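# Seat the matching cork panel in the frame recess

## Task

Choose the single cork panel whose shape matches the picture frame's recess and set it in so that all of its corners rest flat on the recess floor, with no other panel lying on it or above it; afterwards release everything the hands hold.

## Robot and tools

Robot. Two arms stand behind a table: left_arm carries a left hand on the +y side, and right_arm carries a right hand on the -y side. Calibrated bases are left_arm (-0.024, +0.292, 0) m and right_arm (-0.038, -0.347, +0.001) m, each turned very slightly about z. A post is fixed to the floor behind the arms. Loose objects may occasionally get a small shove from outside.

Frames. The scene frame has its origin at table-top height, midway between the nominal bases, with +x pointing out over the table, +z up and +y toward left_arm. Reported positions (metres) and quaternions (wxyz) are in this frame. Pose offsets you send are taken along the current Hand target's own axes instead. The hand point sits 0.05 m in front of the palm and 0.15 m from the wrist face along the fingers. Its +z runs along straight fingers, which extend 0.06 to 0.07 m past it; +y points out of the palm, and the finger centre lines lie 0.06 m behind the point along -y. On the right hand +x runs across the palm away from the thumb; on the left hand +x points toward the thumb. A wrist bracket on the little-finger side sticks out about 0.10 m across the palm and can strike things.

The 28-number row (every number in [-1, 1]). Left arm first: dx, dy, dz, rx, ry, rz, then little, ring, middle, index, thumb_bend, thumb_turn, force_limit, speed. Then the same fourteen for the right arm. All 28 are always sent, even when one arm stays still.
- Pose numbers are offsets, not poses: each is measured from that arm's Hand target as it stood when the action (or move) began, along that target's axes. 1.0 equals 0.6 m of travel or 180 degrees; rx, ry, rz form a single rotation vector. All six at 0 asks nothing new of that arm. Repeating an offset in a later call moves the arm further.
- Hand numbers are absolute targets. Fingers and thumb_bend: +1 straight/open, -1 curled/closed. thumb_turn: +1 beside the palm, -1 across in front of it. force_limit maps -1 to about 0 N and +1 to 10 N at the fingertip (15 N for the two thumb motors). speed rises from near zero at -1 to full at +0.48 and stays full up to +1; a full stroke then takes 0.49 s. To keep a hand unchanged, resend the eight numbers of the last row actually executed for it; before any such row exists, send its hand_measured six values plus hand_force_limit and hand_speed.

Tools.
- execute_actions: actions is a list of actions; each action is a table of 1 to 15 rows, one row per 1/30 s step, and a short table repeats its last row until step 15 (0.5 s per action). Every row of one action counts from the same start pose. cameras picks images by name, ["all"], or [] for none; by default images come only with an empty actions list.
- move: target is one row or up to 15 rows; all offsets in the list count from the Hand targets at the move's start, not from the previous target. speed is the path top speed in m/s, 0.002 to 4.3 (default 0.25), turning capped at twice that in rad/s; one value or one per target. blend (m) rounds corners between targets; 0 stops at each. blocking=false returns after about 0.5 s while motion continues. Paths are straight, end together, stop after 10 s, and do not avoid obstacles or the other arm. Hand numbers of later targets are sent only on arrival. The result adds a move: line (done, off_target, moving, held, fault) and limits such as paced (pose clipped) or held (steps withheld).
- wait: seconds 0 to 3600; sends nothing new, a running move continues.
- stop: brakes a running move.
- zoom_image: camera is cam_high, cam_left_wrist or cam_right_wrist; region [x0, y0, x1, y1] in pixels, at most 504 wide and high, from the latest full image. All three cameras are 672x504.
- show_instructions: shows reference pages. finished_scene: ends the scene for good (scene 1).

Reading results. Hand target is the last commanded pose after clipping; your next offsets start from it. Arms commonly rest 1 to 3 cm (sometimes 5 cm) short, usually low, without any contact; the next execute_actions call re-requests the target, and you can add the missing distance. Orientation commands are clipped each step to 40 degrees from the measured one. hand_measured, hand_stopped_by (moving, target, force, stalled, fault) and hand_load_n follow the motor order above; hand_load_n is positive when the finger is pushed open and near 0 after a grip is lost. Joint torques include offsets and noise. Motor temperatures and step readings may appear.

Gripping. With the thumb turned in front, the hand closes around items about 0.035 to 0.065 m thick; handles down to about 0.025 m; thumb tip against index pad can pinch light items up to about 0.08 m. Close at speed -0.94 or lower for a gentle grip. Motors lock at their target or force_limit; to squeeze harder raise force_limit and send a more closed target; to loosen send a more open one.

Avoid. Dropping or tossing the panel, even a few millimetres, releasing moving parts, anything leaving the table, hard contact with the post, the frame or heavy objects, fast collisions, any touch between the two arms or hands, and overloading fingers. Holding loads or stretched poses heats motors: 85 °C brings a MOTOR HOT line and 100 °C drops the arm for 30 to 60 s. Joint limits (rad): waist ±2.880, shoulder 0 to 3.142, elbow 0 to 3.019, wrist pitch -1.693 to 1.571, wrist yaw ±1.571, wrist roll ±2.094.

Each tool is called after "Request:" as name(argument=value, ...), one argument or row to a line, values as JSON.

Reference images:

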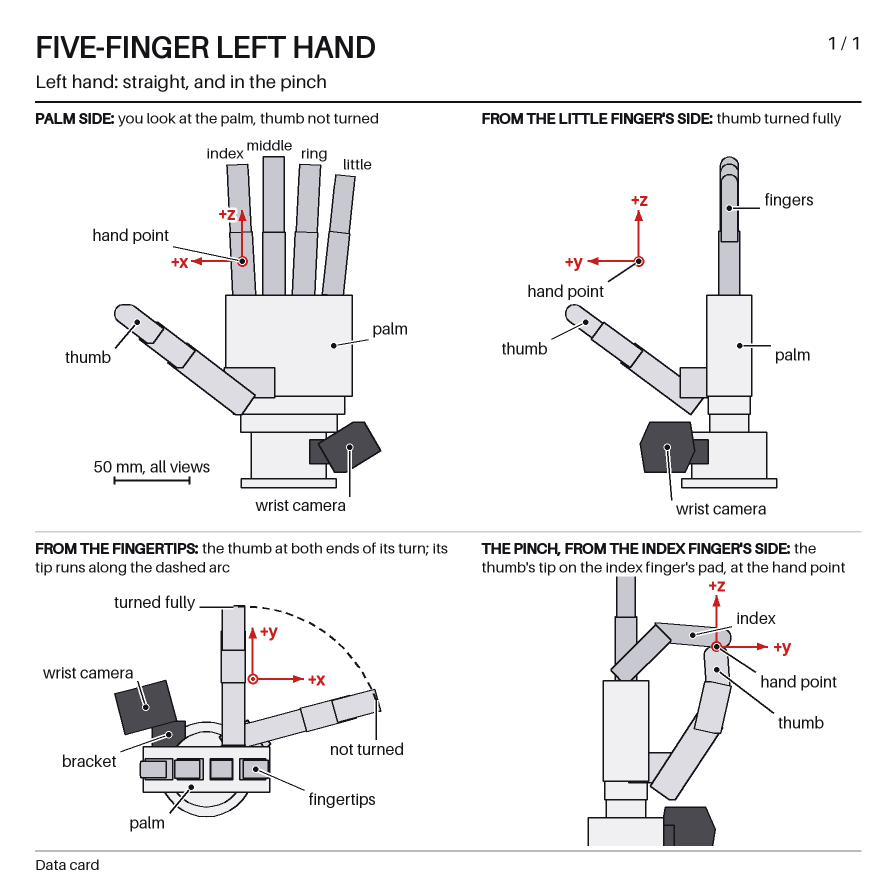

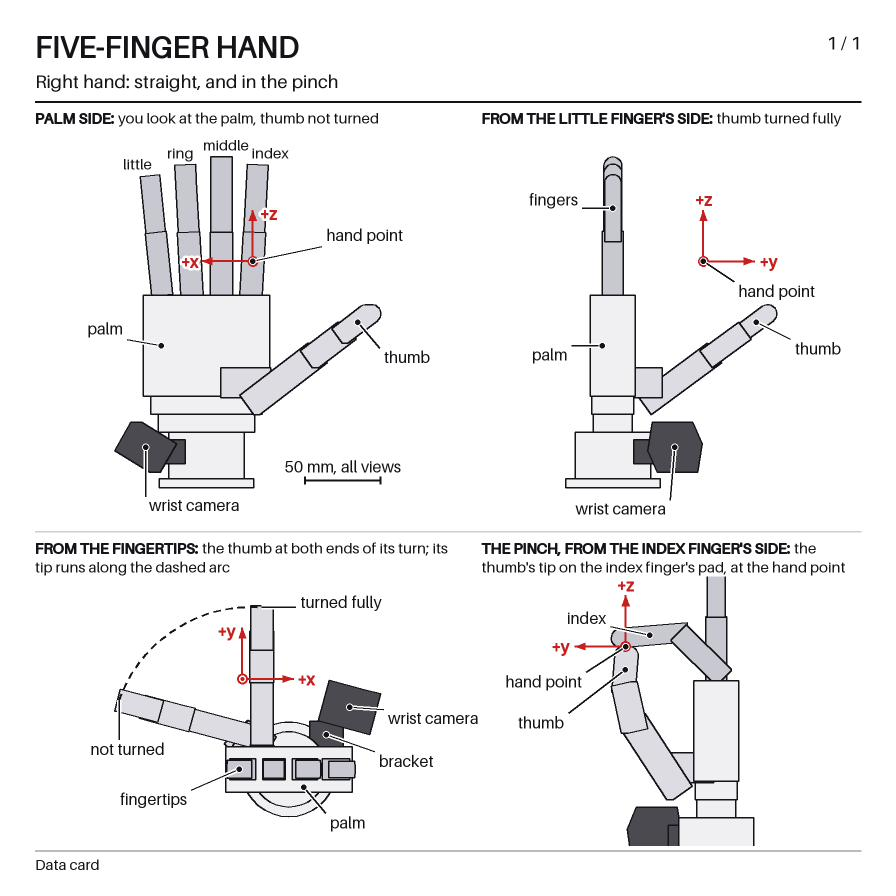

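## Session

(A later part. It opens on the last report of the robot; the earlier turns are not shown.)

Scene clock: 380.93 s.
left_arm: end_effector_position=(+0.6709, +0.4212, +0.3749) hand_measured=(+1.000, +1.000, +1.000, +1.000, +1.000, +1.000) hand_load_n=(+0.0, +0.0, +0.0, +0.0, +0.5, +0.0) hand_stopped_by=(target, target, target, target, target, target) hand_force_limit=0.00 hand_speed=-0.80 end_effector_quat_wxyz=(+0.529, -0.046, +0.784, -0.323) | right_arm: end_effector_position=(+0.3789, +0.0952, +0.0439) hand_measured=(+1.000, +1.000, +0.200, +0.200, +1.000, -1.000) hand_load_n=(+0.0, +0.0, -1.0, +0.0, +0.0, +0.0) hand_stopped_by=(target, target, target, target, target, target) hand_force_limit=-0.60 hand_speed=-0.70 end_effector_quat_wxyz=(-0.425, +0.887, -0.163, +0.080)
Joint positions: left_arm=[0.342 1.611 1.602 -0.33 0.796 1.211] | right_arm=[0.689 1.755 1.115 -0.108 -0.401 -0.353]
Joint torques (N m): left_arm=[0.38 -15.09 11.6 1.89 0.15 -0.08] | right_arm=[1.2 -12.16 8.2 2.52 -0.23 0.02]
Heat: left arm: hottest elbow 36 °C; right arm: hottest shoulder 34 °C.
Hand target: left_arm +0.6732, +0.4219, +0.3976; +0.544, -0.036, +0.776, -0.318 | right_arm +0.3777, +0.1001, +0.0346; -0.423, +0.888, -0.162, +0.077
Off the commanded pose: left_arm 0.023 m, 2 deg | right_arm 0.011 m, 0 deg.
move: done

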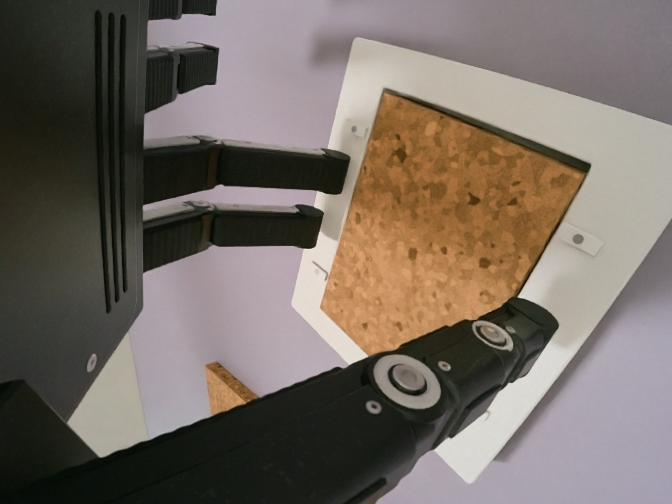

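Request:
move(
  target=[0,0,0,0,0,0,1,1,1,1,1,1,0,-0.8,0,0,0,0,0,0,1,1,0.95,0.95,1,-1,-0.6,-0.5],
  speed=0.05,
)

Request:
move(
  target=[0,0,0,0,0,0,1,1,1,1,1,1,0,-0.8,0.001,-0.082,-0.052,0,0,0,1,1,0.95,0.95,1,-1,-0.6,-0.5],
  speed=0.12,
  cameras=["cam_right_wrist", "cam_high"],
)

Scene clock: 384.83 s.
left_arm: end_effector_position=(+0.6709, +0.4212, +0.3749) hand_measured=(+1.000, +1.000, +1.000, +1.000, +1.000, +1.000) hand_load_n=(+0.0, +0.0, +0.0, +0.0, +0.0, +0.0) hand_stopped_by=(target, target, target, target, target, target) hand_force_limit=0.00 hand_speed=-0.80 end_effector_quat_wxyz=(+0.529, -0.046, +0.784, -0.323) | right_arm: end_effector_position=(+0.3785, +0.0947, +0.0391) hand_measured=(+1.000, +1.000, +0.950, +0.950, +1.000, -1.000) hand_load_n=(+0.0, +0.0, +0.0, +0.0, +0.0, +0.0) hand_stopped_by=(target, target, target, target, target, target) hand_force_limit=-0.60 hand_speed=-0.50 end_effector_quat_wxyz=(-0.422, +0.888, -0.164, +0.078)
Joint positions: left_arm=[0.342 1.611 1.602 -0.33 0.796 1.211] | right_arm=[0.689 1.763 1.115 -0.107 -0.401 -0.353]
Joint torques (N m): left_arm=[0.38 -15.09 11.6 1.91 0.15 -0.08] | right_arm=[1.2 -12.75 8.17 2.5 -0.24 0.02]
Heat: left arm: hottest elbow 36 °C; right arm: hottest shoulder 34 °C.
Hand target: left_arm +0.6732, +0.4219, +0.3976; +0.544, -0.036, +0.776, -0.318 | right_arm +0.3776, +0.1003, +0.0346; -0.423, +0.888, -0.162, +0.077
Off the commanded pose: left_arm 0.023 m, 2 deg | right_arm 0.007 m, 0 deg.
move: done

Scene clock: 386.00 s.
left_arm: end_effector_position=(+0.6709, +0.4212, +0.3749) hand_measured=(+1.000, +1.000, +1.000, +1.000, +1.000, +1.000) hand_load_n=(+0.0, +0.0, +0.0, +0.0, +0.5, +0.0) hand_stopped_by=(target, target, target, target, target, target) hand_force_limit=0.00 hand_speed=-0.80 end_effector_quat_wxyz=(+0.529, -0.046, +0.784, -0.323) | right_arm: end_effector_position=(+0.3762, +0.0945, +0.0777) hand_measured=(+1.000, +1.000, +0.950, +0.950, +1.000, -1.000) hand_load_n=(+0.0, +0.0, +0.0, +0.0, +0.0, +0.0) hand_stopped_by=(target, target, target, target, target, target) hand_force_limit=-0.60 hand_speed=-0.50 end_effector_quat_wxyz=(-0.415, +0.892, -0.166, +0.073)
Joint positions: left_arm=[0.342 1.611 1.602 -0.33 0.796 1.211] | right_arm=[0.692 1.706 1.165 -0.234 -0.398 -0.353]
Joint torques (N m): left_arm=[0.38 -15.21 11.6 1.91 0.15 -0.07] | right_arm=[1.44 -13.86 10.91 1.58 -0.23 0.06]
Heat: left arm: hottest elbow 36 °C; right arm: hottest shoulder 34 °C.
Hand target: left_arm +0.6732, +0.4219, +0.3976; +0.544, -0.036, +0.776, -0.318 | right_arm +0.3806, +0.1062, +0.0924; -0.423, +0.888, -0.162, +0.077
Off the commanded pose: left_arm 0.023 m, 2 deg | right_arm 0.019 m, 1 deg.
move: off_target (right_arm)
Images, in order (width x height): cam_high 672x504, cam_right_wrist 672x504.

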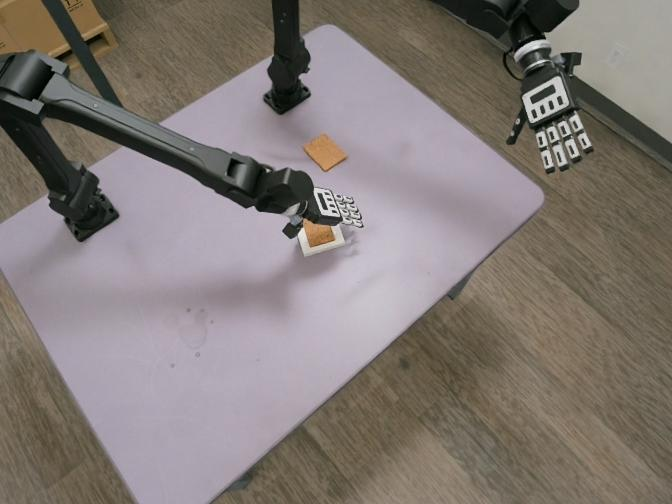

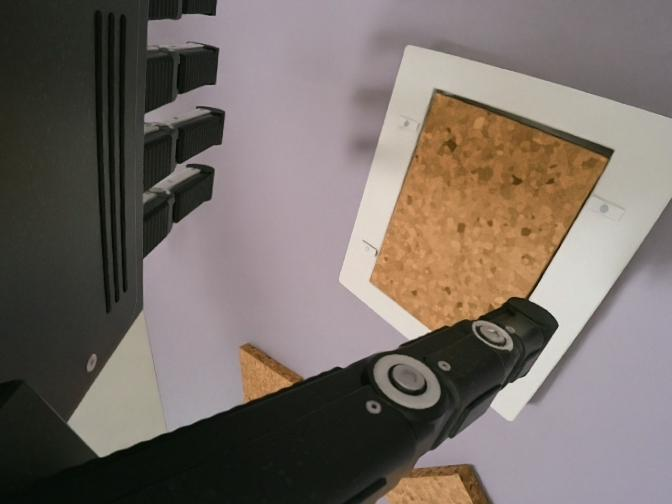

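Request:
zoom_image(
  camera="cam_right_wrist",
  region=[330, 30, 650, 270],
)

Request:
move(
  target=[0,0,0,0,0,0,1,1,1,1,1,1,0,-0.8,0,-0.16,-0.13,0,0,0,1,1,0.95,0.95,1,1,-0.6,-0.5],
  speed=0.2,
  cameras=["cam_right_wrist", "cam_high"],
)

Scaled by 1.575 from the camera's image (finer frame: 960x720).

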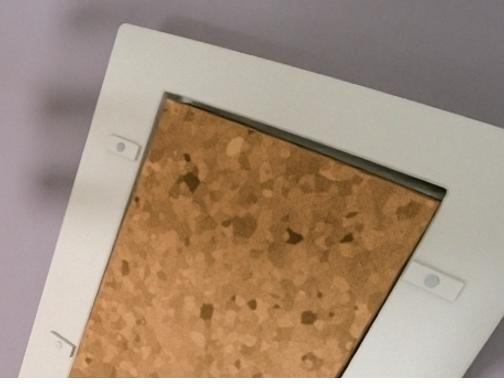

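Scene clock: 389.93 s.
left_arm: end_effector_position=(+0.6709, +0.4212, +0.3749) hand_measured=(+1.000, +1.000, +1.000, +1.000, +1.000, +1.000) hand_load_n=(+0.0, -0.5, +0.0, +0.0, +0.0, +0.0) hand_stopped_by=(target, target, target, target, target, target) hand_force_limit=0.00 hand_speed=-0.80 end_effector_quat_wxyz=(+0.529, -0.046, +0.784, -0.323) | right_arm: end_effector_position=(+0.3771, +0.0953, +0.2010) hand_measured=(+1.000, +1.000, +0.950, +0.950, +1.000, +1.000) hand_load_n=(-0.5, +0.0, +0.0, +0.0, +0.0, +0.0) hand_stopped_by=(target, target, target, target, target, target) hand_force_limit=-0.60 hand_speed=-0.50 end_effector_quat_wxyz=(-0.415, +0.891, -0.167, +0.073)
Joint positions: left_arm=[0.342 1.611 1.602 -0.33 0.796 1.211] | right_arm=[0.692 1.588 1.364 -0.55 -0.397 -0.351]
Joint torques (N m): left_arm=[0.38 -15.09 11.62 1.89 0.14 -0.09] | right_arm=[1.44 -12.63 12.33 1.57 -0.25 0.05]
Heat: left arm: hottest elbow 36 °C; right arm: hottest shoulder 34 °C.
Hand target: left_arm +0.6732, +0.4219, +0.3976; +0.544, -0.036, +0.776, -0.318 | right_arm +0.3805, +0.1061, +0.2162; -0.423, +0.888, -0.162, +0.077
Off the commanded pose: left_arm 0.023 m, 2 deg | right_arm 0.019 m, 1 deg.
move: off_target (right_arm)
Images, in order (width x height): cam_high 672x504, cam_right_wrist 672x504.

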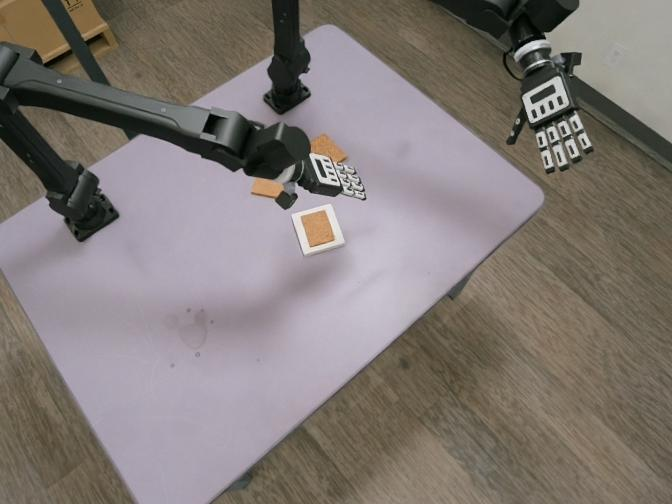

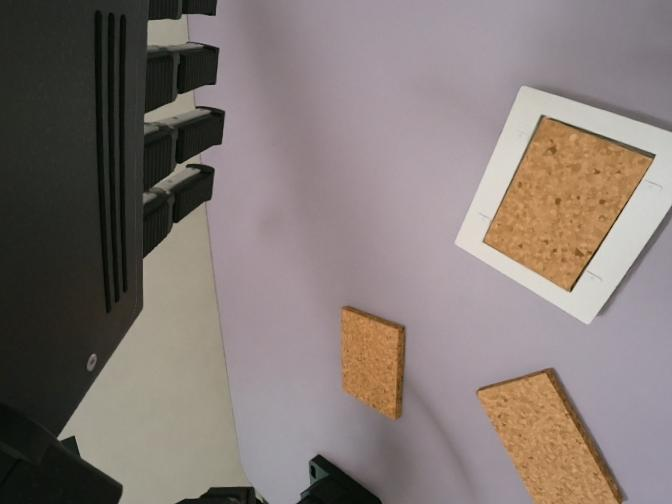

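Request:
zoom_image(
  camera="cam_right_wrist",
  region=[450, 80, 672, 330],
)

Request:
zoom_image(
  camera="cam_high",
  region=[280, 190, 360, 270],
)

Scaled by 2.016 from the camera's image (finer frame: 960x720).

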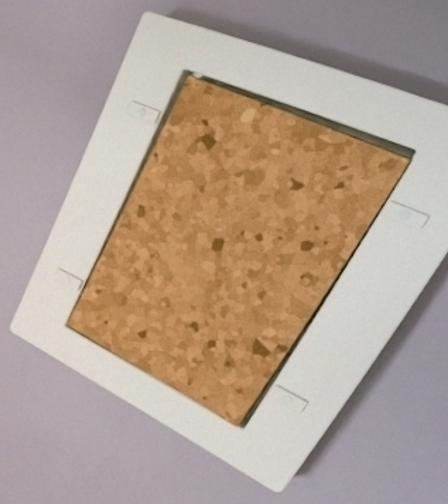

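Scaled by 6.300 from the camera's image (finer frame: 960x720).

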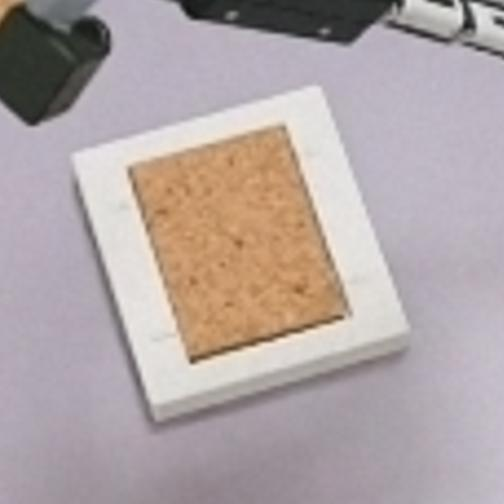

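Request:
move(
  target=[0,0,0,0,0,0,1,1,1,1,1,1,0,-0.8,-0.0195,0.155,-0.033,0,0,0,1,1,0.95,0.95,1,1,-0.6,-0.5],
  speed=0.2,
  cameras=["cam_right_wrist"],
)

Scene clock: 399.80 s.
left_arm: end_effector_position=(+0.6709, +0.4212, +0.3749) hand_measured=(+1.000, +1.000, +1.000, +1.000, +1.000, +1.000) hand_load_n=(+0.0, -0.5, +0.0, +0.0, +0.0, +0.0) hand_stopped_by=(target, target, target, target, target, target) hand_force_limit=0.00 hand_speed=-0.80 end_effector_quat_wxyz=(+0.529, -0.046, +0.784, -0.323) | right_arm: end_effector_position=(+0.3373, +0.0419, +0.1483) hand_measured=(+1.000, +1.000, +0.950, +0.950, +1.000, +1.000) hand_load_n=(-0.5, +0.0, +0.0, +0.0, +0.0, +0.0) hand_stopped_by=(target, target, target, target, target, target) hand_force_limit=-0.60 hand_speed=-0.50 end_effector_quat_wxyz=(-0.413, +0.893, -0.168, +0.065)
Joint positions: left_arm=[0.342 1.611 1.602 -0.33 0.796 1.211] | right_arm=[0.652 1.477 1.096 -0.419 -0.435 -0.38]
Joint torques (N m): left_arm=[0.38 -15.15 11.62 1.92 0.15 -0.08] | right_arm=[0.03 -11.81 9.14 2.67 -0.42 -0.07]
Heat: left arm: hottest elbow 36 °C; right arm: hottest elbow 35 °C.
Hand target: left_arm +0.6732, +0.4219, +0.3976; +0.544, -0.036, +0.776, -0.318 | right_arm +0.3434, +0.0412, +0.1565; -0.423, +0.888, -0.162, +0.077
Off the commanded pose: left_arm 0.023 m, 2 deg | right_arm 0.010 m, 2 deg.
move: done

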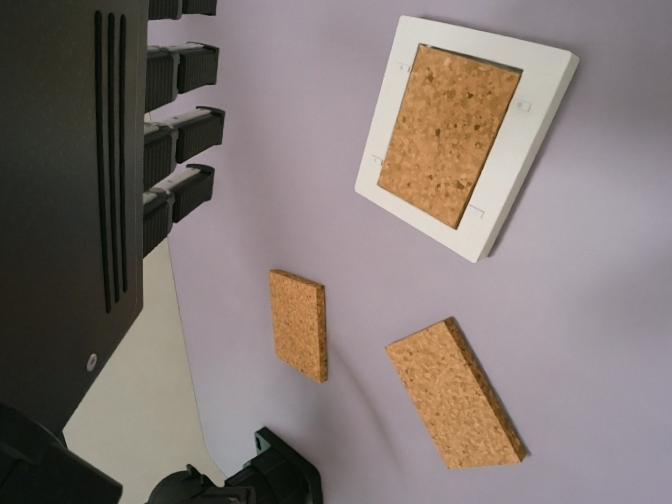

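Request:
zoom_image(
  camera="cam_right_wrist",
  region=[340, 130, 500, 270],
)

Request:
zoom_image(
  camera="cam_right_wrist",
  region=[380, 10, 560, 150],
)

Scaled by 3.150 from the camera's image (finer frame: 960x720).

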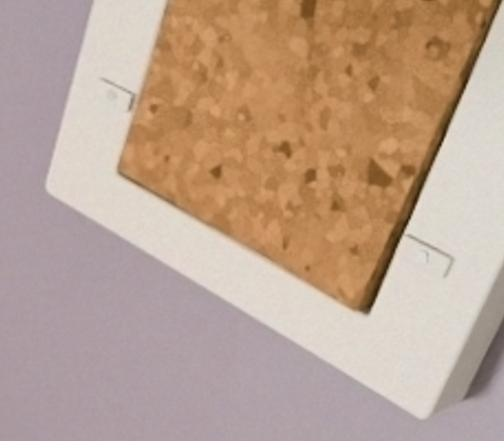

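Scaled by 2.800 from the camera's image (finer frame: 960x720).

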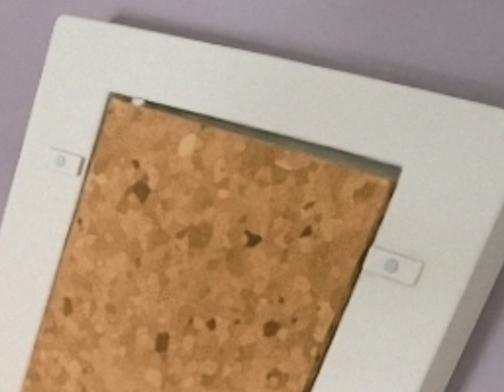

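Request:
zoom_image(
  camera="cam_right_wrist",
  region=[430, 180, 500, 240],
)

Request:
zoom_image(
  camera="cam_right_wrist",
  region=[470, 50, 550, 120],
)

Request:
zoom_image(
  camera="cam_right_wrist",
  region=[360, 160, 420, 210],
)

Scaled by 7.200 from the camera's image (finer frame: 960x720).

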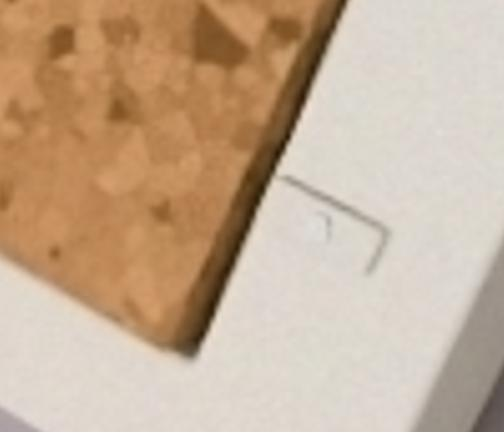

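Scaled by 6.300 from the camera's image (finer frame: 960x720).

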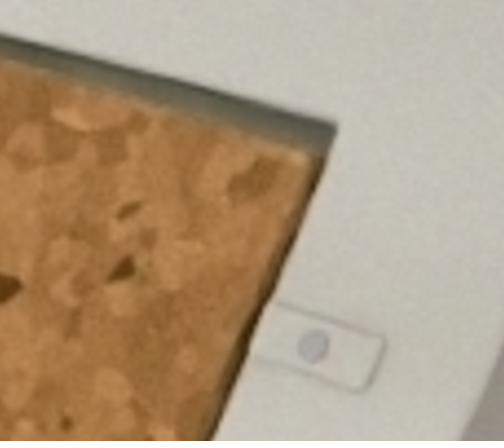

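Scaled by 8.400 from the camera's image (finer frame: 960x720).

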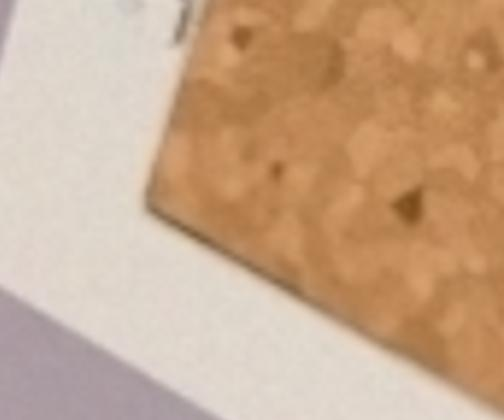

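Request:
finished_scene(
)

The scene is finished: the task was done.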